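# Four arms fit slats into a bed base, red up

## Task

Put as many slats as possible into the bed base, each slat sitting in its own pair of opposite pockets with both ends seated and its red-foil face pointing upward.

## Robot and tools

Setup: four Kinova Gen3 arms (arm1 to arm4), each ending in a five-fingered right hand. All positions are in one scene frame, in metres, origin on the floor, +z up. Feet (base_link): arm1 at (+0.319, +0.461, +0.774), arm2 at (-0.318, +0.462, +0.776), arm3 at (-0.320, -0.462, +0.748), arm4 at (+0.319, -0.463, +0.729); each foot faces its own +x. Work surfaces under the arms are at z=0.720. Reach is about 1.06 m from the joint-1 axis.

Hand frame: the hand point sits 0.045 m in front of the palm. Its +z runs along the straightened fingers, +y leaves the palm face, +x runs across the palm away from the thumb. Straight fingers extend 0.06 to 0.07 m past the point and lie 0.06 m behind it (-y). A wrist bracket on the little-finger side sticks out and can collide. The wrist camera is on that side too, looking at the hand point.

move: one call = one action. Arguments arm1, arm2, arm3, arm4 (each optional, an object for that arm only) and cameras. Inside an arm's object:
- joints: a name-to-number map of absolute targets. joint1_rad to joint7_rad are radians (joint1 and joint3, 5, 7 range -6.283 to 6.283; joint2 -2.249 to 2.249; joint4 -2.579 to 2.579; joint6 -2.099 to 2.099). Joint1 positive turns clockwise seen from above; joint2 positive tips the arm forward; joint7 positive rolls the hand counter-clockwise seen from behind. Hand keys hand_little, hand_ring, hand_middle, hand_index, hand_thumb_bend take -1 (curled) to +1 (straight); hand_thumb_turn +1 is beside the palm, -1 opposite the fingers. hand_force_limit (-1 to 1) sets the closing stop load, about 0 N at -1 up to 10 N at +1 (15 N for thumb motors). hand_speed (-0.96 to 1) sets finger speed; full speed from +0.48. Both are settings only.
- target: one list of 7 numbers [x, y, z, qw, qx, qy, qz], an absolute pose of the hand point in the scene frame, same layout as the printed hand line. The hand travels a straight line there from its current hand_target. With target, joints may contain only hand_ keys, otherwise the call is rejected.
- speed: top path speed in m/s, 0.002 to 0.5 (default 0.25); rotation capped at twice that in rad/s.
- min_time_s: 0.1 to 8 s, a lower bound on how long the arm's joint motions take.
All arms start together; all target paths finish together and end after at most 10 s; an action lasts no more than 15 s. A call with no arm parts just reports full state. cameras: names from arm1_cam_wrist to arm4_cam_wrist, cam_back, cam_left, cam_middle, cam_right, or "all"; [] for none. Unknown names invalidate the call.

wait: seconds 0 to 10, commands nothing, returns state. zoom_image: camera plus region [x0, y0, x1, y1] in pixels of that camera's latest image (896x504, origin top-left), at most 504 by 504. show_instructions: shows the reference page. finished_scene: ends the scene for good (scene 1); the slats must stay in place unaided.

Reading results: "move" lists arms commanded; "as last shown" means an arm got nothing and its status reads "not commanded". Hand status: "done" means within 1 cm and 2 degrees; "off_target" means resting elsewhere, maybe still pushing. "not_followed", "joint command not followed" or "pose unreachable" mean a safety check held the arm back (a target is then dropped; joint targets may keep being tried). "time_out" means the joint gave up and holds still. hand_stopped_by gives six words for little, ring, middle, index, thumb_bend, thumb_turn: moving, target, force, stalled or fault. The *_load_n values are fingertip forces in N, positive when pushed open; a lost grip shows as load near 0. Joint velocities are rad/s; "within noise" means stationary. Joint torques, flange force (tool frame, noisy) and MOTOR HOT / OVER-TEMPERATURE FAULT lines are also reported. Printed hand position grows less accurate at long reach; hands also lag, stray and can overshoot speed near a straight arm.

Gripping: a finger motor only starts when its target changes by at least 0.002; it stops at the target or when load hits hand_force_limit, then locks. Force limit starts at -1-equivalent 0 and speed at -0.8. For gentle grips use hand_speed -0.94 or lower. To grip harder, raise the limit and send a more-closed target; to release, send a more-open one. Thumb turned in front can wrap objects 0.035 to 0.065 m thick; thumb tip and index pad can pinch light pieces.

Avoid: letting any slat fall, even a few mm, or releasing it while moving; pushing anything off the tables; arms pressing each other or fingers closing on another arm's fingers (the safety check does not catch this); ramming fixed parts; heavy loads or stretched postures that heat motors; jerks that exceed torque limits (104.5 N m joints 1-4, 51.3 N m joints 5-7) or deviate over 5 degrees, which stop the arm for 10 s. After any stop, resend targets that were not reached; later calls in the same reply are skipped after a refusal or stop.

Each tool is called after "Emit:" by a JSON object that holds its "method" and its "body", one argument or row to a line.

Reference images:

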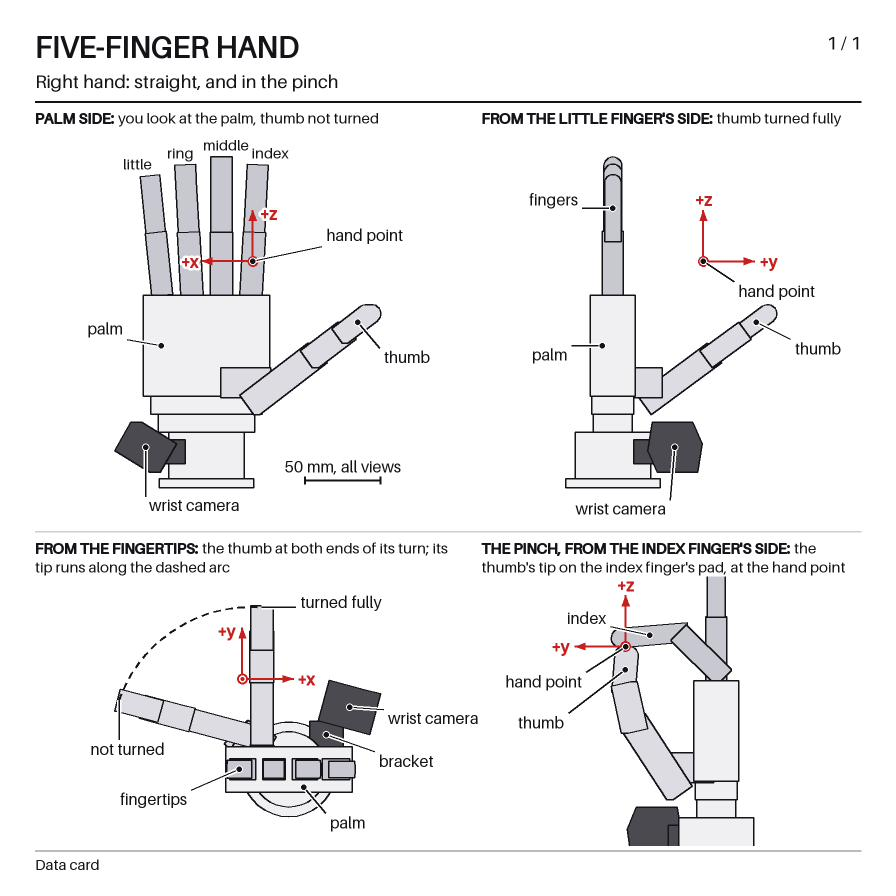

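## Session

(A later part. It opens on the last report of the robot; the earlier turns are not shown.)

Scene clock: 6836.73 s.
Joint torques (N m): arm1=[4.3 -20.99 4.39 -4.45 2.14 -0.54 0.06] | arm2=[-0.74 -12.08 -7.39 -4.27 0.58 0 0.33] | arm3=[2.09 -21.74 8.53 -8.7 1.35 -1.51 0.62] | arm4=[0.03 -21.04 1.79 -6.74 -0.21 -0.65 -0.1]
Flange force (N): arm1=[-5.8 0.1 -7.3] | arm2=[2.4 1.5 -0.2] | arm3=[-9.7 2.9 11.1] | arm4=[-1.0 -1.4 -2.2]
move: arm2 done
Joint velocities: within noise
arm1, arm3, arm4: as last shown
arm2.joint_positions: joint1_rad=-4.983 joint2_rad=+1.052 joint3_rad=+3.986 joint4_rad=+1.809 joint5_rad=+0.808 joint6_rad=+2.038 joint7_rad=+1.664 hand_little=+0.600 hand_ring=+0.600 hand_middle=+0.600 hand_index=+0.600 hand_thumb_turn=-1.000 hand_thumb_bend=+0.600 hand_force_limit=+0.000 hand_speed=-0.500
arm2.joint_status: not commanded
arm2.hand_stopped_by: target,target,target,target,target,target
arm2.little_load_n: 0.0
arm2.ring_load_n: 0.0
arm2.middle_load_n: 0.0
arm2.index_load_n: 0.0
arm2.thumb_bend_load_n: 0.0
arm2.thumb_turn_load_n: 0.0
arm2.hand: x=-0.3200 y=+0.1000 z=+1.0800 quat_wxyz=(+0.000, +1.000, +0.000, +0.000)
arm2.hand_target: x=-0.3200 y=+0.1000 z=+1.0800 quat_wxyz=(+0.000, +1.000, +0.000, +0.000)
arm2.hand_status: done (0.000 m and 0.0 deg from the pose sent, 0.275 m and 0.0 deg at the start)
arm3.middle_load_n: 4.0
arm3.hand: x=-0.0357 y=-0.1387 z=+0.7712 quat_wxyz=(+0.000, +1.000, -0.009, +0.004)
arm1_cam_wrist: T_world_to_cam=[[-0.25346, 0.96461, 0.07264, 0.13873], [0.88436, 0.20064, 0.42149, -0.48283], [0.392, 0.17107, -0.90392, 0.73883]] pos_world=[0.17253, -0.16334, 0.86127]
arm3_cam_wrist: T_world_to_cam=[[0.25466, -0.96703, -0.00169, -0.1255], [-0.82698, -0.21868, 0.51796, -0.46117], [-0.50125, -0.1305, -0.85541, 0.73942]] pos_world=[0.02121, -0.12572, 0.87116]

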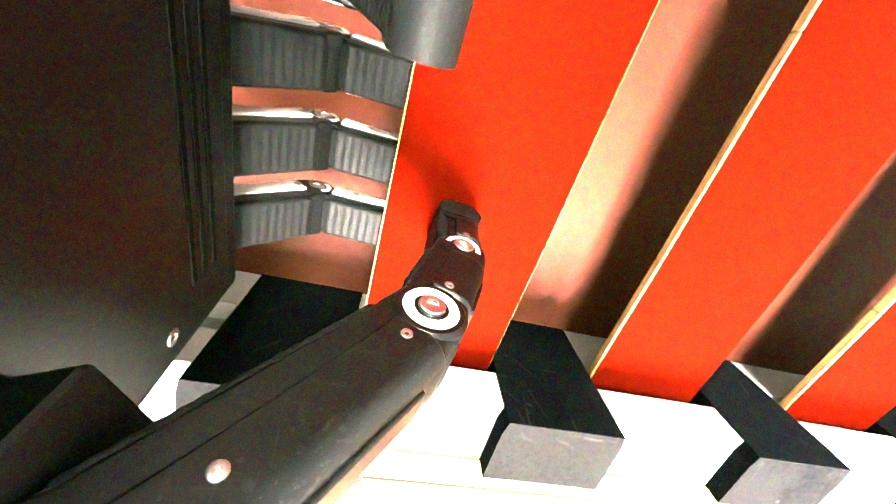

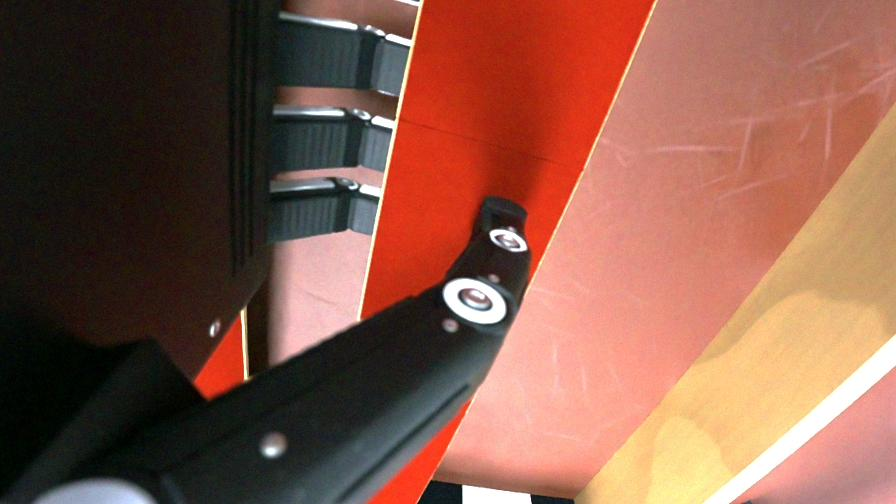

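Emit:
{"method": "move", "body": {
  "arm3": {"target": [-0.0355, -0.1385, 0.765, 0, 1, -0.0087, 0], "speed": 0.05},
  "arm1": {"target": [0.2165, -0.1515, 0.7568, -0.0654, 0.01045, 0.99781, 0.00068], "speed": 0.05},
  "cameras": []
}}

Emit:
{"method": "move", "body": {
  "arm3": {"target": [-0.0355, -0.1385, 0.7615, 0, 1, -0.0087, 0], "speed": 0.05, "joints": {"hand_speed": -0.8, "hand_little": -0.12, "hand_ring": -0.12, "hand_middle": -0.12, "hand_index": -0.12, "hand_thumb_bend": 0.5}},
  "arm1": {"target": [0.2165, -0.1515, 0.7575, -0.0654, 0.01045, 0.99781, 0.00068], "speed": 0.05, "joints": {"hand_speed": -0.8, "hand_ring": -0.12, "hand_middle": -0.12, "hand_index": -0.12, "hand_thumb_bend": 0.4}},
  "cameras": ["arm1_cam_wrist", "arm3_cam_wrist"]
}}

Scene clock: 6846.20 s.
Joint torques (N m): arm1=[4.85 -23.64 5.61 -5.41 2.86 -0.51 0.27] | arm2=[-0.74 -12.1 -7.34 -4.33 0.56 -0.02 0.34] | arm3=[2.21 -19.23 7.26 -8.14 1 -1.85 0.66] | arm4=[0.06 -20.99 1.76 -6.75 -0.19 -0.61 -0.1]
Flange force (N): arm1=[-7.6 0.5 -3.2] | arm2=[2.3 1.4 0.0] | arm3=[-10.6 3.6 3.6] | arm4=[-0.7 -1.4 -2.3]
move: arm1 done; arm3 done
Joint velocities: within noise
arm1.joint_positions: joint1_rad=-0.700 joint2_rad=+1.275 joint3_rad=+0.520 joint4_rad=+0.779 joint5_rad=-0.396 joint6_rad=+1.165 joint7_rad=+0.250 hand_little=-1.000 hand_ring=-0.193 hand_middle=-0.213 hand_index=-0.241 hand_thumb_turn=-1.000 hand_thumb_bend=+0.045 hand_force_limit=+0.300 hand_speed=-0.900
arm1.joint_status: not commanded
arm1.hand_stopped_by: target,force,force,force,target,target
arm1.little_load_n: 0.0
arm1.ring_load_n: 7.0
arm1.middle_load_n: 8.5
arm1.index_load_n: 10.0
arm1.thumb_bend_load_n: 14.5
arm1.thumb_turn_load_n: 6.5
arm1.hand: x=+0.2165 y=-0.1515 z=+0.7568 quat_wxyz=(+0.065, -0.010, -0.998, -0.001)
arm1.hand_target: x=+0.2165 y=-0.1515 z=+0.7568 quat_wxyz=(+0.065, -0.010, -0.998, -0.001)
arm1.hand_status: done (0.000 m and 0.0 deg from the pose sent, 0.000 m and 0.0 deg at the start)
arm2, arm4: as last shown
arm2.index_load_n: 0.5
arm3.joint_positions: joint1_rad=-0.350 joint2_rad=+0.894 joint3_rad=+0.665 joint4_rad=+1.690 joint5_rad=-0.713 joint6_rad=+0.813 joint7_rad=+1.213 hand_little=-0.180 hand_ring=-0.209 hand_middle=-0.203 hand_index=-0.180 hand_thumb_turn=-1.000 hand_thumb_bend=+0.300 hand_force_limit=+0.950 hand_speed=-0.700
arm3.joint_status: not commanded
arm3.hand_stopped_by: target,target,target,target,target,target
arm3.little_load_n: 0.0
arm3.ring_load_n: 5.0
arm3.middle_load_n: 3.0
arm3.index_load_n: 0.0
arm3.thumb_bend_load_n: 0.0
arm3.thumb_turn_load_n: 3.0
arm3.hand: x=-0.0355 y=-0.1385 z=+0.7650 quat_wxyz=(+0.000, +1.000, -0.009, +0.000)
arm3.hand_target: x=-0.0355 y=-0.1385 z=+0.7650 quat_wxyz=(+0.000, +1.000, -0.009, +0.000)
arm3.hand_status: done (0.000 m and 0.0 deg from the pose sent, 0.006 m and 0.5 deg at the start)

Scene clock: 6847.93 s.
Joint torques (N m): arm1=[0.96 -24.35 2.44 -6.17 0.57 0.06 -0.14] | arm2=[-0.76 -12.1 -7.36 -4.33 0.57 0 0.32] | arm3=[0.03 -18.04 4.35 -5.89 0.02 0.01 0.17] | arm4=[0.02 -21.05 1.78 -6.75 -0.23 -0.63 -0.1]
Flange force (N): arm1=[-1.4 1.4 -1.6] | arm2=[2.2 1.4 0.0] | arm3=[-3.7 3.7 1.4] | arm4=[-0.9 -1.4 -2.2]
move: arm1 done; arm3 done
Joint velocities: within noise
arm1.joint_positions: joint1_rad=-0.700 joint2_rad=+1.274 joint3_rad=+0.521 joint4_rad=+0.779 joint5_rad=-0.396 joint6_rad=+1.166 joint7_rad=+0.250 hand_little=-1.000 hand_ring=-0.120 hand_middle=-0.120 hand_index=-0.120 hand_thumb_turn=-1.000 hand_thumb_bend=+0.400 hand_force_limit=+0.300 hand_speed=-0.800
arm1.joint_status: all done
arm1.hand_stopped_by: target,target,target,target,target,target
arm1.little_load_n: 0.0
arm1.ring_load_n: 0.5
arm1.middle_load_n: 0.0
arm1.index_load_n: 0.0
arm1.thumb_bend_load_n: -0.5
arm1.thumb_turn_load_n: 0.0
arm1.hand: x=+0.2165 y=-0.1515 z=+0.7575 quat_wxyz=(+0.065, -0.010, -0.998, -0.001)
arm1.hand_target: x=+0.2165 y=-0.1515 z=+0.7575 quat_wxyz=(+0.065, -0.010, -0.998, -0.001)
arm1.hand_status: done (0.000 m and 0.0 deg from the pose sent, 0.001 m and 0.0 deg at the start)
arm2, arm4: as last shown
arm2.index_load_n: 0.0
arm3.joint_positions: joint1_rad=-0.348 joint2_rad=+0.900 joint3_rad=+0.660 joint4_rad=+1.692 joint5_rad=-0.717 joint6_rad=+0.806 joint7_rad=+1.216 hand_little=-0.120 hand_ring=-0.120 hand_middle=-0.120 hand_index=-0.120 hand_thumb_turn=-1.000 hand_thumb_bend=+0.500 hand_force_limit=+0.950 hand_speed=-0.800
arm3.joint_status: all done
arm3.hand_stopped_by: target,target,target,target,target,target
arm3.little_load_n: 0.0
arm3.ring_load_n: 0.0
arm3.middle_load_n: 0.0
arm3.index_load_n: 0.0
arm3.thumb_bend_load_n: 0.0
arm3.thumb_turn_load_n: 0.0
arm3.hand: x=-0.0355 y=-0.1385 z=+0.7615 quat_wxyz=(+0.000, +1.000, -0.009, +0.000)
arm3.hand_target: x=-0.0355 y=-0.1385 z=+0.7615 quat_wxyz=(+0.000, +1.000, -0.009, +0.000)
arm3.hand_status: done (0.000 m and 0.0 deg from the pose sent, 0.004 m and 0.0 deg at the start)
arm1_cam_wrist: T_world_to_cam=[[-0.25354, 0.9646, 0.07257, 0.13877], [0.8843, 0.20072, 0.42157, -0.48301], [0.39208, 0.17106, -0.90389, 0.73906]] pos_world=[0.17253, -0.16334, 0.86157]
arm3_cam_wrist: T_world_to_cam=[[0.25483, -0.96698, -0.00422, -0.12349], [-0.82223, -0.21898, 0.52534, -0.46153], [-0.50892, -0.1304, -0.85088, 0.72749]] pos_world=[0.02222, -0.12562, 0.86094]

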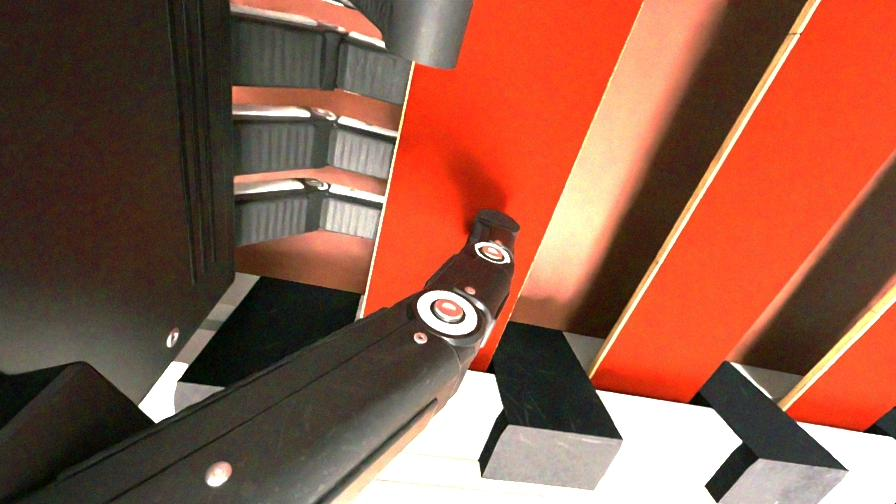

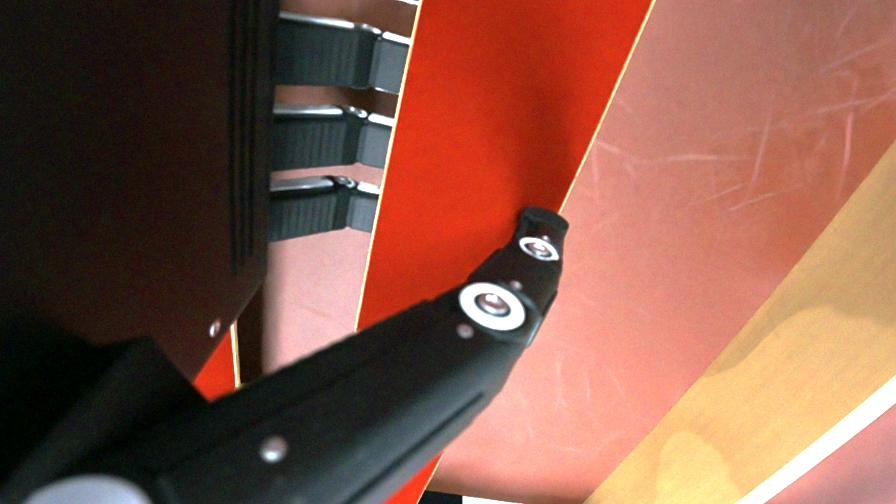

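Emit:
{"method": "move", "body": {
  "arm3": {"target": [-0.0355, -0.1375, 0.7615, 0, 1, -0.0087, 0], "speed": 0.05, "joints": {"hand_little": 0.06, "hand_ring": 0.06, "hand_middle": 0.06, "hand_index": 0.06, "hand_thumb_bend": 0.8}},
  "arm1": {"target": [0.2165, -0.1525, 0.7625, -0.0654, 0.01045, 0.99781, 0.00068], "speed": 0.05, "joints": {"hand_ring": 0.06, "hand_middle": 0.06, "hand_index": 0.06, "hand_thumb_bend": 0.8}},
  "cameras": []
}}

Emit:
{"method": "move", "body": {
  "arm3": {"target": [-0.0355, -0.1365, 0.7685, 0, 1, -0.0087, 0], "speed": 0.05, "joints": {"hand_little": 0.25, "hand_ring": 0.25, "hand_middle": 0.25, "hand_index": 0.25}},
  "arm1": {"target": [0.2165, -0.1535, 0.7695, -0.0654, 0.01045, 0.99781, 0.00068], "speed": 0.05, "joints": {"hand_ring": 0.25, "hand_middle": 0.25, "hand_index": 0.25}},
  "cameras": ["arm1_cam_wrist", "arm3_cam_wrist"]
}}

Scene clock: 6861.47 s.
Joint torques (N m): arm1=[0.97 -24.38 2.43 -6.24 0.58 0.04 -0.17] | arm2=[-0.78 -12.11 -7.35 -4.31 0.57 0.01 0.34] | arm3=[0.03 -18.09 4.35 -5.85 0.02 0 0.23] | arm4=[0.02 -21.06 1.77 -6.75 -0.22 -0.59 -0.08]
Flange force (N): arm1=[-1.4 1.7 -1.6] | arm2=[2.2 1.3 -0.1] | arm3=[-3.6 3.4 1.4] | arm4=[-0.8 -1.4 -2.1]
move: arm1 done; arm3 done
Joint velocities: within noise
arm1.joint_positions: joint1_rad=-0.699 joint2_rad=+1.270 joint3_rad=+0.522 joint4_rad=+0.770 joint5_rad=-0.395 joint6_rad=+1.178 joint7_rad=+0.249 hand_little=-1.000 hand_ring=+0.060 hand_middle=+0.060 hand_index=+0.060 hand_thumb_turn=-1.000 hand_thumb_bend=+0.800 hand_force_limit=+0.300 hand_speed=-0.800
arm1.joint_status: all done
arm1.hand_stopped_by: target,target,target,target,target,target
arm1.little_load_n: 0.0
arm1.ring_load_n: 0.5
arm1.middle_load_n: 0.0
arm1.index_load_n: 0.0
arm1.thumb_bend_load_n: 0.0
arm1.thumb_turn_load_n: 0.0
arm1.hand: x=+0.2165 y=-0.1525 z=+0.7625 quat_wxyz=(+0.065, -0.010, -0.998, -0.001)
arm1.hand_target: x=+0.2165 y=-0.1525 z=+0.7625 quat_wxyz=(+0.065, -0.010, -0.998, -0.001)
arm1.hand_status: done (0.000 m and 0.0 deg from the pose sent, 0.005 m and 0.0 deg at the start)
arm2, arm4: as last shown
arm3.joint_positions: joint1_rad=-0.349 joint2_rad=+0.901 joint3_rad=+0.660 joint4_rad=+1.689 joint5_rad=-0.717 joint6_rad=+0.807 joint7_rad=+1.214 hand_little=+0.060 hand_ring=+0.060 hand_middle=+0.060 hand_index=+0.060 hand_thumb_turn=-1.000 hand_thumb_bend=+0.800 hand_force_limit=+0.950 hand_speed=-0.800
arm3.joint_status: all done
arm3.hand_stopped_by: target,target,target,target,target,target
arm3.little_load_n: 0.0
arm3.ring_load_n: 0.0
arm3.middle_load_n: 0.0
arm3.index_load_n: 0.0
arm3.thumb_bend_load_n: 0.0
arm3.thumb_turn_load_n: 0.0
arm3.hand: x=-0.0355 y=-0.1375 z=+0.7615 quat_wxyz=(+0.000, +1.000, -0.009, +0.000)
arm3.hand_target: x=-0.0355 y=-0.1375 z=+0.7615 quat_wxyz=(+0.000, +1.000, -0.009, +0.000)
arm3.hand_status: done (0.000 m and 0.0 deg from the pose sent, 0.001 m and 0.0 deg at the start)

Scene clock: 6862.43 s.
Joint torques (N m): arm1=[0.99 -24.08 2.35 -6.1 0.55 0.03 -0.16] | arm2=[-0.76 -12.1 -7.37 -4.28 0.58 0.01 0.34] | arm3=[0.01 -17.96 4.35 -5.89 0.05 0.03 0.21] | arm4=[0.03 -21.04 1.79 -6.76 -0.24 -0.64 -0.09]
Flange force (N): arm1=[-1.3 1.2 -2.1] | arm2=[2.3 1.4 -0.1] | arm3=[-3.5 3.4 1.4] | arm4=[-0.9 -1.4 -2.2]
move: arm1 done; arm3 done
Joint velocities: within noise
arm1.joint_positions: joint1_rad=-0.698 joint2_rad=+1.264 joint3_rad=+0.524 joint4_rad=+0.760 joint5_rad=-0.393 joint6_rad=+1.194 joint7_rad=+0.247 hand_little=-1.000 hand_ring=+0.250 hand_middle=+0.250 hand_index=+0.250 hand_thumb_turn=-1.000 hand_thumb_bend=+0.800 hand_force_limit=+0.300 hand_speed=-0.800
arm1.joint_status: all done
arm1.hand_stopped_by: target,target,target,target,target,target
arm1.little_load_n: 0.0
arm1.ring_load_n: 0.0
arm1.middle_load_n: 0.0
arm1.index_load_n: 0.0
arm1.thumb_bend_load_n: 0.0
arm1.thumb_turn_load_n: 0.0
arm1.hand: x=+0.2165 y=-0.1535 z=+0.7695 quat_wxyz=(+0.065, -0.010, -0.998, -0.001)
arm1.hand_target: x=+0.2165 y=-0.1535 z=+0.7695 quat_wxyz=(+0.065, -0.010, -0.998, -0.001)
arm1.hand_status: done (0.000 m and 0.0 deg from the pose sent, 0.007 m and 0.0 deg at the start)
arm2, arm4: as last shown
arm2.ring_load_n: 0.5
arm2.index_load_n: 0.5
arm2.thumb_bend_load_n: -0.5
arm3.joint_positions: joint1_rad=-0.355 joint2_rad=+0.891 joint3_rad=+0.670 joint4_rad=+1.683 joint5_rad=-0.708 joint6_rad=+0.824 joint7_rad=+1.205 hand_little=+0.250 hand_ring=+0.250 hand_middle=+0.250 hand_index=+0.250 hand_thumb_turn=-1.000 hand_thumb_bend=+0.800 hand_force_limit=+0.950 hand_speed=-0.800
arm3.joint_status: all done
arm3.hand_stopped_by: target,target,target,target,target,target
arm3.little_load_n: 0.0
arm3.ring_load_n: -0.5
arm3.middle_load_n: 0.0
arm3.index_load_n: 0.0
arm3.thumb_bend_load_n: 0.0
arm3.thumb_turn_load_n: 0.0
arm3.hand: x=-0.0355 y=-0.1365 z=+0.7685 quat_wxyz=(+0.000, +1.000, -0.009, +0.000)
arm3.hand_target: x=-0.0355 y=-0.1365 z=+0.7685 quat_wxyz=(+0.000, +1.000, -0.009, +0.000)
arm3.hand_status: done (0.000 m and 0.0 deg from the pose sent, 0.007 m and 0.0 deg at the start)
arm1_cam_wrist: T_world_to_cam=[[-0.25345, 0.96462, 0.07261, 0.13979], [0.88433, 0.20062, 0.42157, -0.48764], [0.39209, 0.17106, -0.90389, 0.75015]] pos_world=[0.17253, -0.16534, 0.87347]
arm3_cam_wrist: T_world_to_cam=[[0.25475, -0.967, -0.00417, -0.12157], [-0.82226, -0.21889, 0.52534, -0.46475], [-0.50892, -0.1304, -0.85088, 0.7337]] pos_world=[0.02222, -0.12362, 0.86794]

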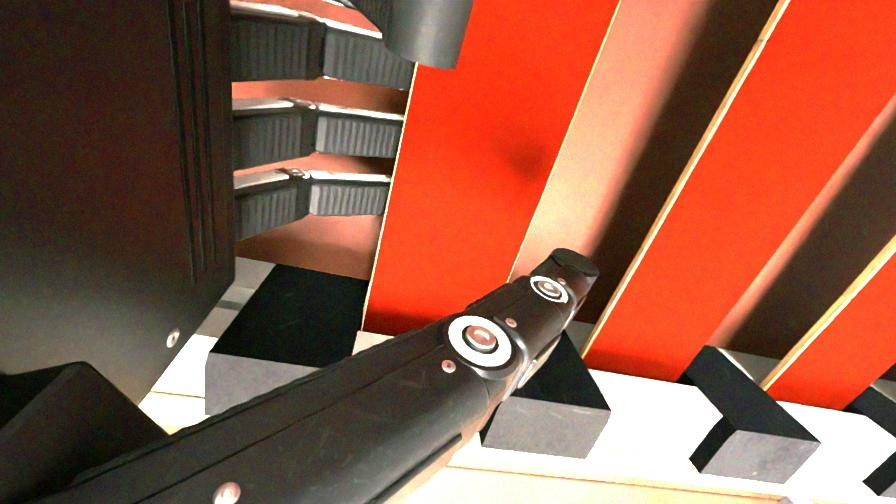

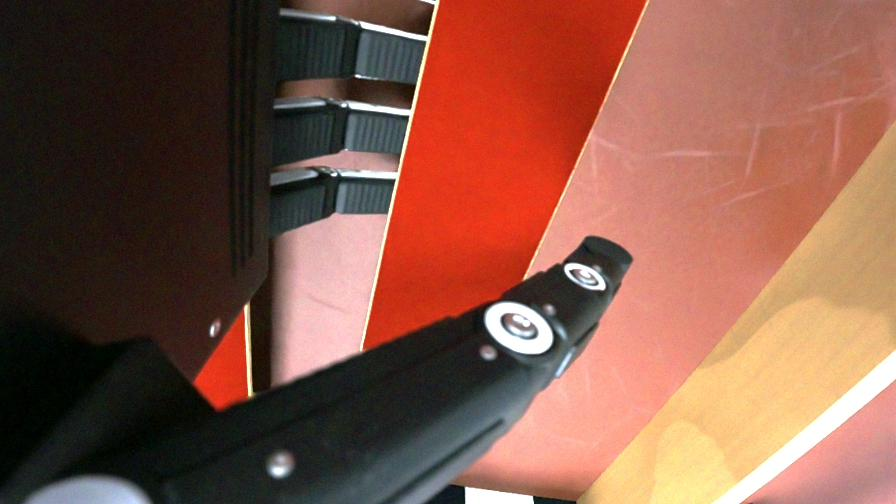

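Emit:
{"method": "move", "body": {
  "arm3": {"target": [-0.0355, -0.1355, 0.780, 0, 1, -0.0087, 0], "speed": 0.08, "joints": {"hand_little": 0.42, "hand_ring": 0.42, "hand_middle": 0.42, "hand_index": 0.42, "hand_speed": 0}},
  "arm1": {"target": [0.2165, -0.1545, 0.780, -0.0654, 0.01045, 0.99781, 0.00068], "speed": 0.08, "joints": {"hand_ring": 0.42, "hand_middle": 0.42, "hand_index": 0.42, "hand_speed": 0}},
  "cameras": []
}}

Emit:
{"method": "move", "body": {
  "arm3": {"target": [-0.0355, -0.1345, 0.797, 0, 1, -0.0087, 0], "speed": 0.1, "joints": {"hand_little": 0.62, "hand_ring": 0.62, "hand_middle": 0.62, "hand_index": 0.62}},
  "arm1": {"target": [0.2165, -0.1555, 0.797, -0.0654, 0.01045, 0.99781, 0.00068], "speed": 0.1, "joints": {"hand_ring": 0.62, "hand_middle": 0.62, "hand_index": 0.62}},
  "cameras": ["arm1_cam_wrist", "arm3_cam_wrist"]
}}

Scene clock: 6876.53 s.
Joint torques (N m): arm1=[1 -24.05 2.27 -6.16 0.55 0.05 -0.17] | arm2=[-0.76 -12.1 -7.37 -4.32 0.58 0 0.35] | arm3=[0.02 -17.89 4.33 -6.15 0.03 -0.01 0.17] | arm4=[0.06 -20.99 1.79 -6.76 -0.22 -0.62 -0.09]
Flange force (N): arm1=[-1.4 1.4 -2.1] | arm2=[2.3 1.3 0.0] | arm3=[-3.6 3.6 1.5] | arm4=[-0.7 -1.4 -2.3]
move: arm1 done; arm3 done
Joint velocities: within noise
arm1.joint_positions: joint1_rad=-0.696 joint2_rad=+1.253 joint3_rad=+0.527 joint4_rad=+0.748 joint5_rad=-0.391 joint6_rad=+1.215 joint7_rad=+0.246 hand_little=-1.000 hand_ring=+0.420 hand_middle=+0.420 hand_index=+0.420 hand_thumb_turn=-1.000 hand_thumb_bend=+0.800 hand_force_limit=+0.300 hand_speed=+0.000
arm1.joint_status: all done
arm1.hand_stopped_by: target,target,target,target,target,target
arm1.little_load_n: 0.5
arm1.ring_load_n: 0.0
arm1.middle_load_n: 0.0
arm1.index_load_n: 0.0
arm1.thumb_bend_load_n: 0.0
arm1.thumb_turn_load_n: 0.0
arm1.hand: x=+0.2165 y=-0.1545 z=+0.7800 quat_wxyz=(+0.065, -0.010, -0.998, -0.001)
arm1.hand_target: x=+0.2165 y=-0.1545 z=+0.7800 quat_wxyz=(+0.065, -0.010, -0.998, -0.001)
arm1.hand_status: done (0.000 m and 0.0 deg from the pose sent, 0.011 m and 0.0 deg at the start)
arm2, arm4: as last shown
arm2.ring_load_n: 0.0
arm2.index_load_n: 0.0
arm2.thumb_bend_load_n: 0.0
arm3.joint_positions: joint1_rad=-0.364 joint2_rad=+0.874 joint3_rad=+0.685 joint4_rad=+1.675 joint5_rad=-0.693 joint6_rad=+0.849 joint7_rad=+1.192 hand_little=+0.420 hand_ring=+0.420 hand_middle=+0.420 hand_index=+0.420 hand_thumb_turn=-1.000 hand_thumb_bend=+0.800 hand_force_limit=+0.950 hand_speed=+0.000
arm3.joint_status: all done
arm3.hand_stopped_by: target,target,target,target,target,target
arm3.little_load_n: 0.0
arm3.ring_load_n: 0.0
arm3.middle_load_n: 0.0
arm3.index_load_n: 0.0
arm3.thumb_bend_load_n: 0.0
arm3.thumb_turn_load_n: 0.0
arm3.hand: x=-0.0355 y=-0.1355 z=+0.7800 quat_wxyz=(+0.000, +1.000, -0.009, +0.000)
arm3.hand_target: x=-0.0355 y=-0.1355 z=+0.7800 quat_wxyz=(+0.000, +1.000, -0.009, +0.000)
arm3.hand_status: done (0.000 m and 0.0 deg from the pose sent, 0.012 m and 0.0 deg at the start)

Scene clock: 6877.50 s.
Joint torques (N m): arm1=[0.98 -24.03 2.22 -6.26 0.54 0.06 -0.2] | arm2=[-0.74 -12.09 -7.37 -4.3 0.6 0.02 0.32] | arm3=[-0.01 -17.67 4.36 -6.33 0 0 0.24] | arm4=[0.05 -21.01 1.82 -6.75 -0.21 -0.64 -0.09]
Flange force (N): arm1=[-1.3 1.6 -2.0] | arm2=[2.4 1.4 -0.1] | arm3=[-3.5 3.4 1.5] | arm4=[-0.8 -1.4 -2.3]
move: arm1 done; arm3 done
Joint velocities: within noise
arm1.joint_positions: joint1_rad=-0.694 joint2_rad=+1.236 joint3_rad=+0.532 joint4_rad=+0.730 joint5_rad=-0.387 joint6_rad=+1.249 joint7_rad=+0.244 hand_little=-1.000 hand_ring=+0.620 hand_middle=+0.620 hand_index=+0.620 hand_thumb_turn=-1.000 hand_thumb_bend=+0.800 hand_force_limit=+0.300 hand_speed=+0.000
arm1.joint_status: all done
arm1.hand_stopped_by: target,target,target,target,target,target
arm1.little_load_n: 0.0
arm1.ring_load_n: 0.0
arm1.middle_load_n: 0.0
arm1.index_load_n: 0.0
arm1.thumb_bend_load_n: 0.0
arm1.thumb_turn_load_n: 0.0
arm1.hand: x=+0.2165 y=-0.1555 z=+0.7970 quat_wxyz=(+0.065, -0.010, -0.998, -0.001)
arm1.hand_target: x=+0.2165 y=-0.1555 z=+0.7970 quat_wxyz=(+0.065, -0.010, -0.998, -0.001)
arm1.hand_status: done (0.000 m and 0.0 deg from the pose sent, 0.017 m and 0.0 deg at the start)
arm2: as last shown
arm2.thumb_turn_load_n: -0.5
arm3.joint_positions: joint1_rad=-0.376 joint2_rad=+0.849 joint3_rad=+0.707 joint4_rad=+1.663 joint5_rad=-0.670 joint6_rad=+0.886 joint7_rad=+1.174 hand_little=+0.620 hand_ring=+0.620 hand_middle=+0.620 hand_index=+0.620 hand_thumb_turn=-1.000 hand_thumb_bend=+0.800 hand_force_limit=+0.950 hand_speed=+0.000
arm3.joint_status: all done
arm3.hand_stopped_by: target,target,target,target,target,target
arm3.little_load_n: 0.0
arm3.ring_load_n: 0.0
arm3.middle_load_n: 0.0
arm3.index_load_n: 0.0
arm3.thumb_bend_load_n: 0.0
arm3.thumb_turn_load_n: 0.0
arm3.hand: x=-0.0355 y=-0.1345 z=+0.7970 quat_wxyz=(+0.000, +1.000, -0.009, +0.000)
arm3.hand_target: x=-0.0355 y=-0.1345 z=+0.7970 quat_wxyz=(+0.000, +1.000, -0.009, +0.000)
arm3.hand_status: done (0.000 m and 0.0 deg from the pose sent, 0.017 m and 0.0 deg at the start)
arm4.joint_positions: joint1_rad=+3.778 joint2_rad=+0.900 joint3_rad=+0.000 joint4_rad=+1.300 joint5_rad=+0.000 joint6_rad=+0.600 joint7_rad=-1.821 hand_little=+1.000 hand_ring=+1.000 hand_middle=+1.000 hand_index=+1.000 hand_thumb_turn=+1.000 hand_thumb_bend=+1.000 hand_force_limit=+0.000 hand_speed=-0.800
arm4.joint_status: not commanded
arm4.hand_stopped_by: target,target,target,target,target,target
arm4.little_load_n: 0.0
arm4.ring_load_n: 0.0
arm4.middle_load_n: 0.0
arm4.index_load_n: 0.0
arm4.thumb_bend_load_n: 0.0
arm4.thumb_turn_load_n: 0.0
arm4.hand: x=+0.3472 y=-1.1959 z=+0.8062 quat_wxyz=(-0.132, -0.777, -0.606, +0.111)
arm4.hand_target: x=+0.3472 y=-1.1959 z=+0.8062 quat_wxyz=(-0.132, -0.777, -0.606, +0.111)
arm4.hand_status: not commanded
arm1_cam_wrist: T_world_to_cam=[[-0.25346, 0.96462, 0.07264, 0.1397], [0.88436, 0.20063, 0.42149, -0.49876], [0.392, 0.17107, -0.90392, 0.7754]] pos_world=[0.17253, -0.16734, 0.90097]
arm3_cam_wrist: T_world_to_cam=[[0.25482, -0.96698, -0.00407, -0.11961], [-0.82229, -0.2189, 0.52529, -0.47924], [-0.50884, -0.1305, -0.85091, 0.75823]] pos_world=[0.02222, -0.12162, 0.89644]

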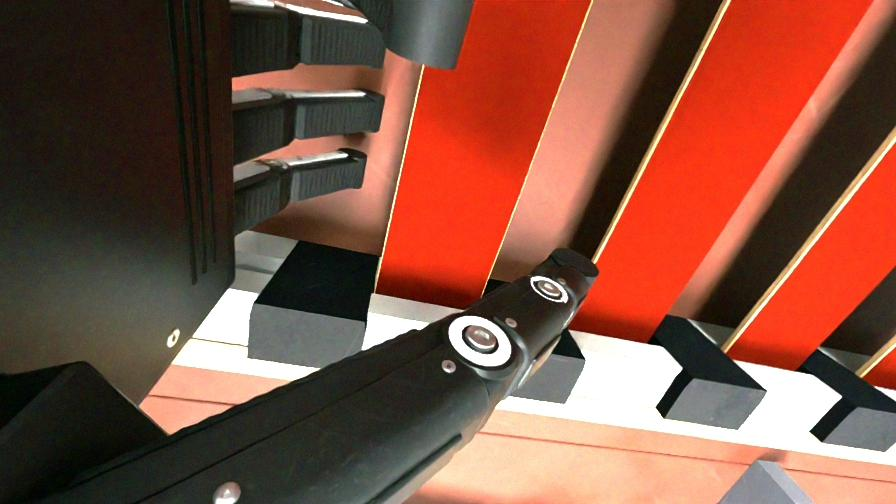

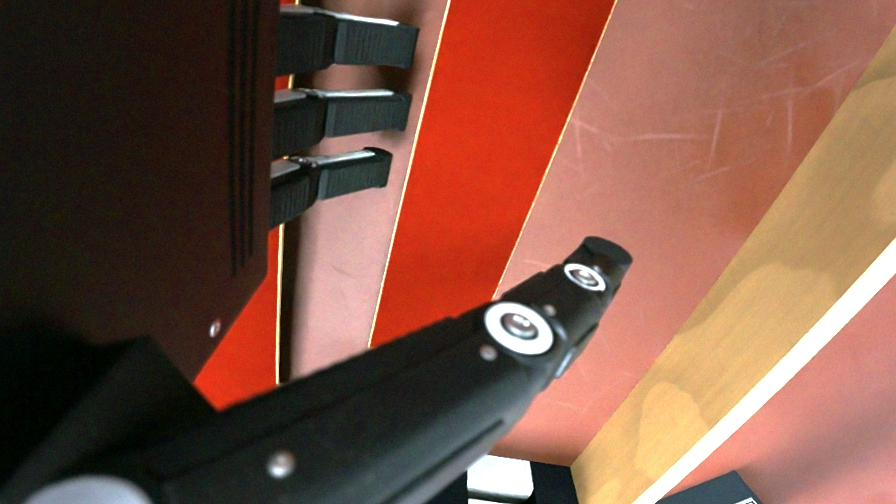

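Emit:
{"method": "move", "body": {
  "arm3": {"target": [-0.0355, -0.1345, 0.95, 0, 1, -0.0087, 0], "speed": 0.3},
  "arm1": {"target": [0.2165, -0.1555, 0.95, -0.0654, 0.01045, 0.99781, 0.00068], "speed": 0.3, "joints": {"hand_little": 0.6}},
  "arm2": {"target": [-0.545, 0.055, 0.95, 0, 0.7071, -0.7071, 0], "speed": 0.4, "joints": {"hand_thumb_bend": 1, "hand_little": 0.6, "hand_ring": 0.6, "hand_middle": 0.6, "hand_index": 0.6}},
  "cameras": ["all"]
}}

Scene clock: 7001.57 s.
Joint torques (N m): arm1=[1 -23.94 1.3 -6.66 0.55 0.05 -0.18] | arm2=[-0.82 -16.44 -9.34 -2.24 0.52 0.04 0.32] | arm3=[0.08 -15.99 4.03 -8.32 0.06 0.05 0.18] | arm4=[0.07 -21.02 1.77 -6.72 -0.23 -0.63 -0.07]
Flange force (N): arm1=no reading | arm2=[1.4 0.3 0.4] | arm3=[-4.1 4.1 3.6] | arm4=[-1.0 -1.3 -2.2]
move: arm1 done; arm2 done; arm3 done
Joint velocities: within noise
arm1.joint_positions: joint1_rad=-0.640 joint2_rad=+1.134 joint3_rad=+0.558 joint4_rad=+0.432 joint5_rad=-0.368 joint6_rad=+1.622 joint7_rad=+0.210 hand_little=+0.600 hand_ring=+0.620 hand_middle=+0.620 hand_index=+0.620 hand_thumb_turn=-1.000 hand_thumb_bend=+0.800 hand_force_limit=+0.300 hand_speed=+0.000
arm1.joint_status: all done
arm1.hand_stopped_by: target,target,target,target,target,target
arm1.little_load_n: 0.0
arm1.ring_load_n: 0.0
arm1.middle_load_n: 0.0
arm1.index_load_n: 0.5
arm1.thumb_bend_load_n: 0.0
arm1.thumb_turn_load_n: 0.0
arm1.hand: x=+0.2165 y=-0.1555 z=+0.9500 quat_wxyz=(+0.065, -0.010, -0.998, -0.001)
arm1.hand_target: x=+0.2165 y=-0.1555 z=+0.9500 quat_wxyz=(+0.065, -0.010, -0.998, -0.001)
arm1.hand_status: done (0.000 m and 0.0 deg from the pose sent, 0.153 m and 0.0 deg at the start)
arm2.joint_positions: joint1_rad=-4.665 joint2_rad=+1.207 joint3_rad=+4.453 joint4_rad=+1.593 joint5_rad=+1.195 joint6_rad=+1.811 joint7_rad=+0.924 hand_little=+0.600 hand_ring=+0.600 hand_middle=+0.600 hand_index=+0.600 hand_thumb_turn=-1.000 hand_thumb_bend=+1.000 hand_force_limit=+0.000 hand_speed=-0.500
arm2.joint_status: all done
arm2.hand_stopped_by: target,target,target,target,target,target
arm2.little_load_n: 0.0
arm2.ring_load_n: 0.0
arm2.middle_load_n: 0.0
arm2.index_load_n: 0.0
arm2.thumb_bend_load_n: -0.5
arm2.thumb_turn_load_n: 0.0
arm2.hand: x=-0.5450 y=+0.0550 z=+0.9500 quat_wxyz=(+0.000, +0.707, -0.707, +0.000)
arm2.hand_target: x=-0.5450 y=+0.0550 z=+0.9500 quat_wxyz=(+0.000, +0.707, -0.707, +0.000)
arm2.hand_status: done (0.000 m and 0.0 deg from the pose sent, 0.264 m and 90.0 deg at the start)
arm3.joint_positions: joint1_rad=-0.450 joint2_rad=+0.650 joint3_rad=+0.853 joint4_rad=+1.477 joint5_rad=-0.496 joint6_rad=+1.239 joint7_rad=+1.034 hand_little=+0.620 hand_ring=+0.620 hand_middle=+0.620 hand_index=+0.620 hand_thumb_turn=-1.000 hand_thumb_bend=+0.800 hand_force_limit=+0.950 hand_speed=+0.000
arm3.joint_status: not commanded
arm3.hand_stopped_by: target,target,target,target,target,target
arm3.little_load_n: 0.0
arm3.ring_load_n: 0.0
arm3.middle_load_n: 0.0
arm3.index_load_n: 0.0
arm3.thumb_bend_load_n: 0.0
arm3.thumb_turn_load_n: 0.0
arm3.hand: x=-0.0355 y=-0.1345 z=+0.9500 quat_wxyz=(+0.000, +1.000, -0.009, +0.000)
arm3.hand_target: x=-0.0355 y=-0.1345 z=+0.9500 quat_wxyz=(+0.000, +1.000, -0.009, +0.000)
arm3.hand_status: done (0.000 m and 0.0 deg from the pose sent, 0.153 m and 0.0 deg at the start)
arm4: as last shown
arm4.ring_load_n: -0.5
pictures: arm1_cam_wrist, arm2_cam_wrist, arm3_cam_wrist, arm4_cam_wrist, cam_back, cam_left, cam_middle, cam_right
arm1_cam_wrist: T_world_to_cam=[[-0.25345, 0.96462, 0.07261, 0.1286], [0.88433, 0.20062, 0.42157, -0.56337], [0.39209, 0.17106, -0.90389, 0.91374]] pos_world=[0.17253, -0.16734, 1.05407]
arm2_cam_wrist: T_world_to_cam=[[-0.97597, -0.21791, -0.00165, -0.51661], [-0.18387, 0.81939, 0.54296, -0.66566], [-0.11697, 0.53021, -0.83976, 0.82078]] pos_world=[-0.53059, -0.00233, 1.04983]
arm3_cam_wrist: T_world_to_cam=[[0.25475, -0.967, -0.00414, -0.11892], [-0.8223, -0.21888, 0.52527, -0.55959], [-0.50884, -0.13041, -0.85093, 0.88844]] pos_world=[0.02222, -0.12162, 1.04944]
arm4_cam_wrist: T_world_to_cam=[[0.99673, 0.07501, -0.03017, -0.23347], [0.07187, -0.65115, 0.75554, -1.40604], [0.03703, -0.75523, -0.65441, -0.27347]] pos_world=[0.34389, -1.10457, 0.87632]

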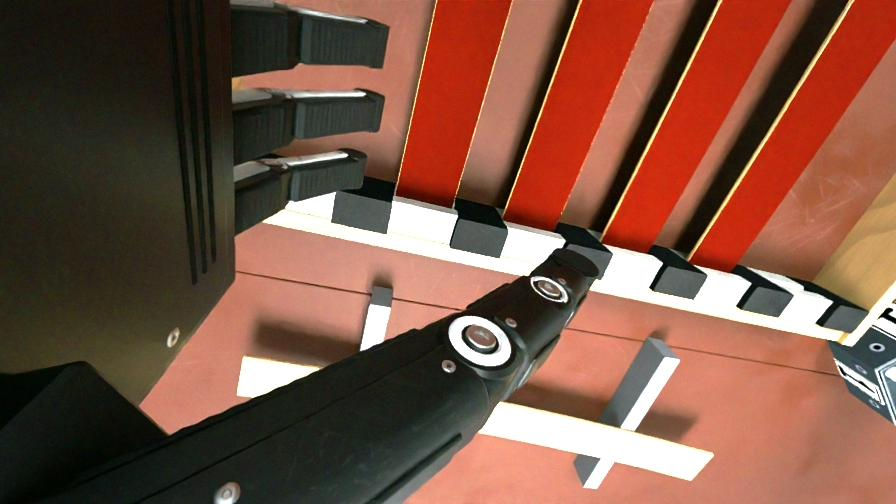

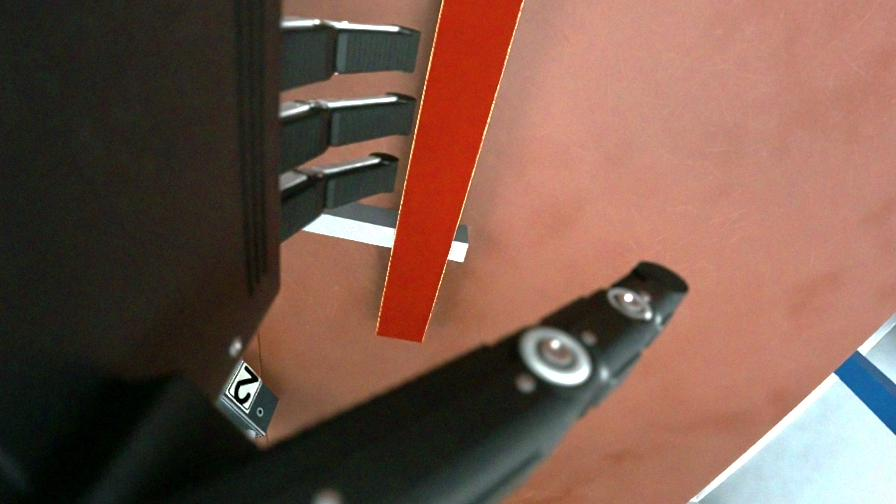

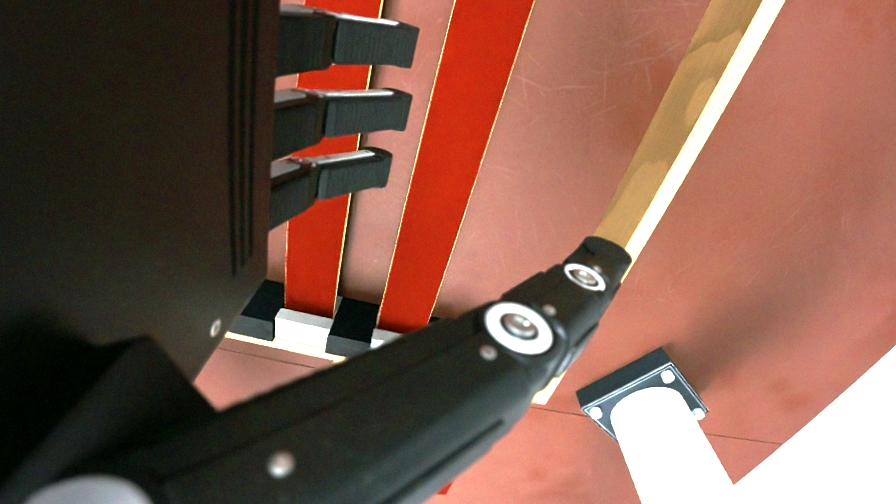

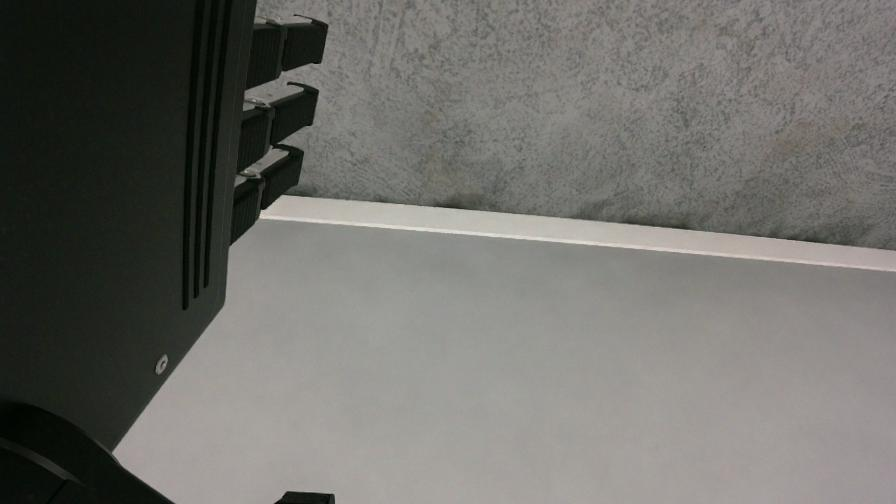

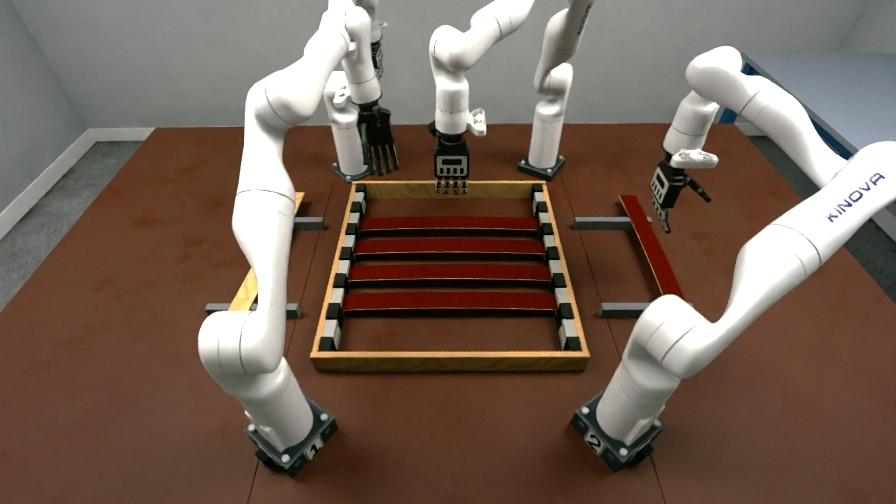

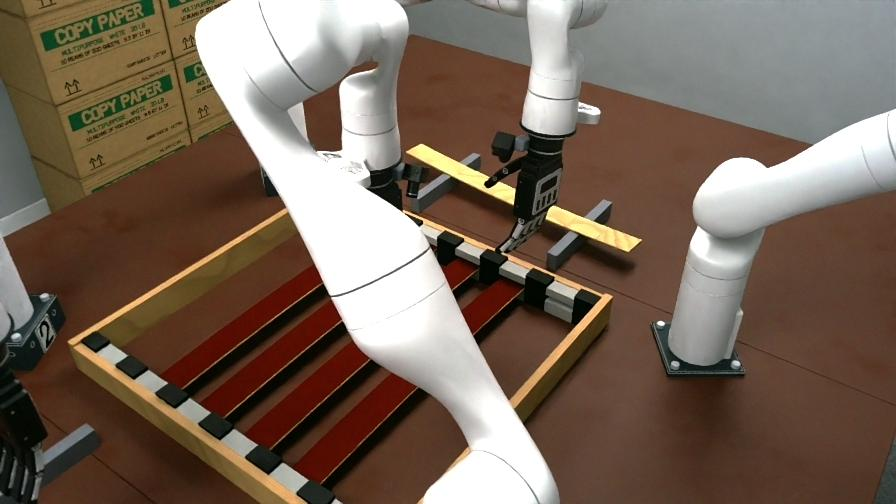

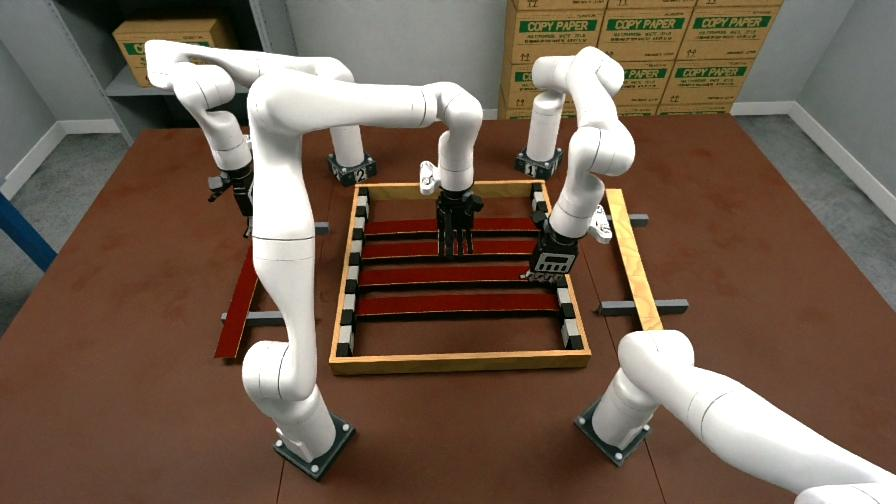

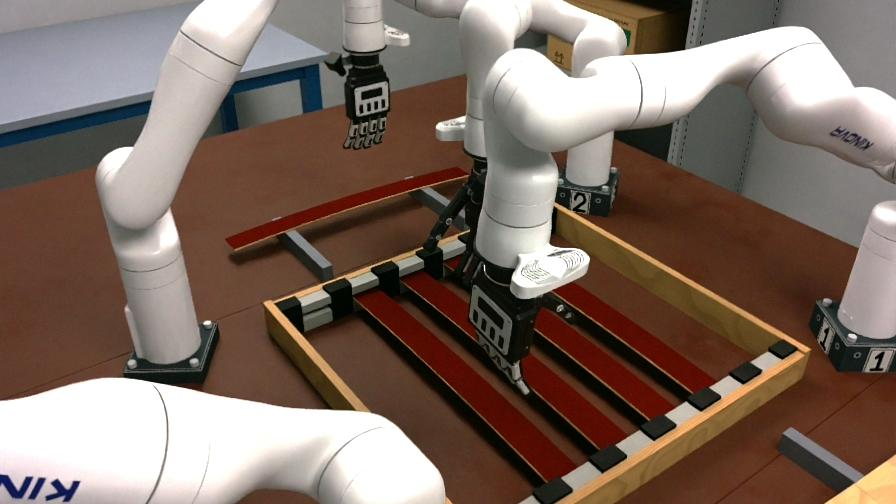

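Emit:
{"method": "zoom_image", "body": {
  "camera": "cam_right",
  "region": [200, 130, 500, 300]
}}

Emit:
{"method": "zoom_image", "body": {
  "camera": "cam_back",
  "region": [560, 160, 760, 340]
}}

Emit:
{"method": "zoom_image", "body": {
  "camera": "arm2_cam_wrist",
  "region": [280, 150, 620, 400]
}}

Scaled by 1.680 from the camera's image (finer frame: 1280x720).

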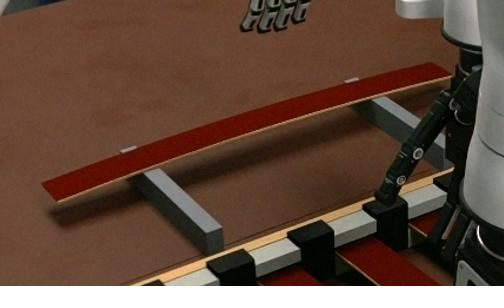

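Scaled by 2.520 from the camera's image (finer frame: 1280x720).

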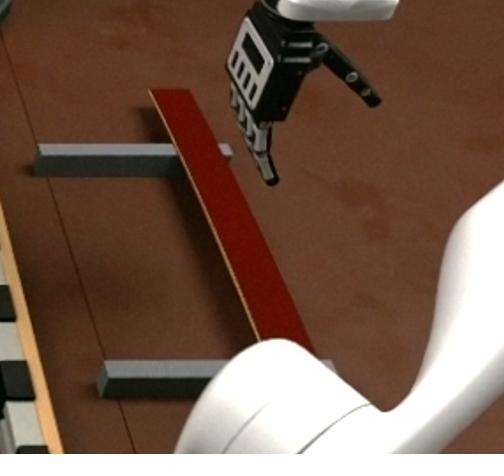

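Scaled by 1.482 from the camera's image (finer frame: 1280x720).

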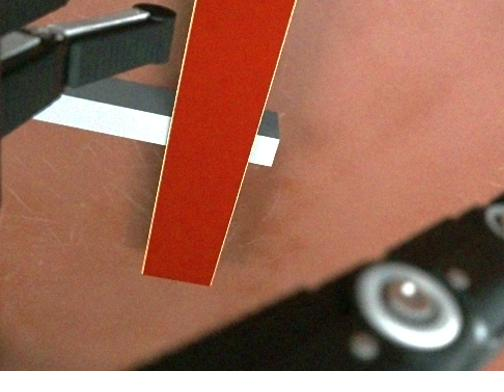

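Emit:
{"method": "move", "body": {
  "arm2": {"target": [-0.542, 0.0575, 0.815, 0, 0.7071, -0.7071, 0], "speed": 0.25},
  "cameras": ["arm2_cam_wrist"]
}}

Scene clock: 7075.17 s.
Joint torques (N m): arm1=[1 -23.92 1.26 -6.68 0.56 0.04 -0.18] | arm2=[-0.77 -16.69 -9.78 -0.76 0.54 0.03 0.34] | arm3=[-0.01 -15.98 4.01 -8.28 0.02 0.06 0.2] | arm4=[0.03 -21.05 1.78 -6.73 -0.21 -0.62 -0.09]
Flange force (N): arm1=no reading | arm2=[0.8 0.5 1.2] | arm3=[-3.9 4.0 3.5] | arm4=[-0.9 -1.4 -2.1]
move: arm2 done
Joint velocities: within noise
arm1.joint_positions: joint1_rad=-0.640 joint2_rad=+1.134 joint3_rad=+0.558 joint4_rad=+0.432 joint5_rad=-0.368 joint6_rad=+1.622 joint7_rad=+0.210 hand_little=+0.600 hand_ring=+0.620 hand_middle=+0.620 hand_index=+0.620 hand_thumb_turn=-1.000 hand_thumb_bend=+0.800 hand_force_limit=+0.300 hand_speed=+0.000
arm1.joint_status: not commanded
arm1.hand_stopped_by: target,target,target,target,target,target
arm1.little_load_n: 0.0
arm1.ring_load_n: 0.0
arm1.middle_load_n: 0.0
arm1.index_load_n: 0.0
arm1.thumb_bend_load_n: 0.0
arm1.thumb_turn_load_n: 0.0
arm1.hand: x=+0.2165 y=-0.1555 z=+0.9500 quat_wxyz=(+0.065, -0.010, -0.998, -0.001)
arm1.hand_target: x=+0.2165 y=-0.1555 z=+0.9500 quat_wxyz=(+0.065, -0.010, -0.998, -0.001)
arm1.hand_status: not commanded
arm2.joint_positions: joint1_rad=-4.655 joint2_rad=+1.415 joint3_rad=+4.607 joint4_rad=+1.752 joint5_rad=+1.402 joint6_rad=+1.652 joint7_rad=+0.851 hand_little=+0.600 hand_ring=+0.600 hand_middle=+0.600 hand_index=+0.600 hand_thumb_turn=-1.000 hand_thumb_bend=+1.000 hand_force_limit=+0.000 hand_speed=-0.500
arm2.joint_status: not commanded
arm2.hand_stopped_by: target,target,target,target,target,target
arm2.little_load_n: 0.0
arm2.ring_load_n: 0.0
arm2.middle_load_n: 0.0
arm2.index_load_n: 0.0
arm2.thumb_bend_load_n: 0.0
arm2.thumb_turn_load_n: 0.0
arm2.hand: x=-0.5420 y=+0.0575 z=+0.8150 quat_wxyz=(+0.000, +0.707, -0.707, +0.000)
arm2.hand_target: x=-0.5420 y=+0.0575 z=+0.8150 quat_wxyz=(+0.000, +0.707, -0.707, +0.000)
arm2.hand_status: done (0.000 m and 0.0 deg from the pose sent, 0.135 m and 0.0 deg at the start)
arm3, arm4: as last shown
arm3.thumb_bend_load_n: -0.5
arm4.ring_load_n: 0.0
arm2_cam_wrist: T_world_to_cam=[[-0.97597, -0.21788, -0.00151, -0.51349], [-0.18377, 0.8194, 0.54297, -0.59382], [-0.11707, 0.5302, -0.83975, 0.70637]] pos_world=[-0.52759, 0.00017, 0.91483]

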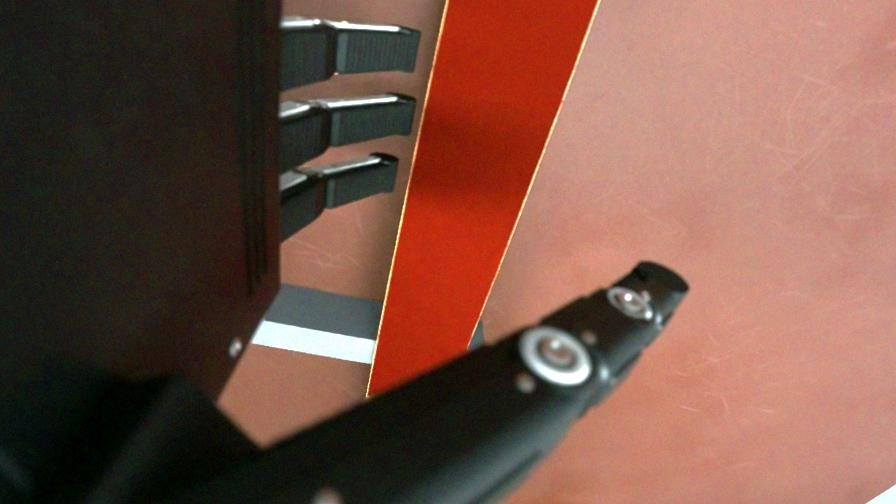

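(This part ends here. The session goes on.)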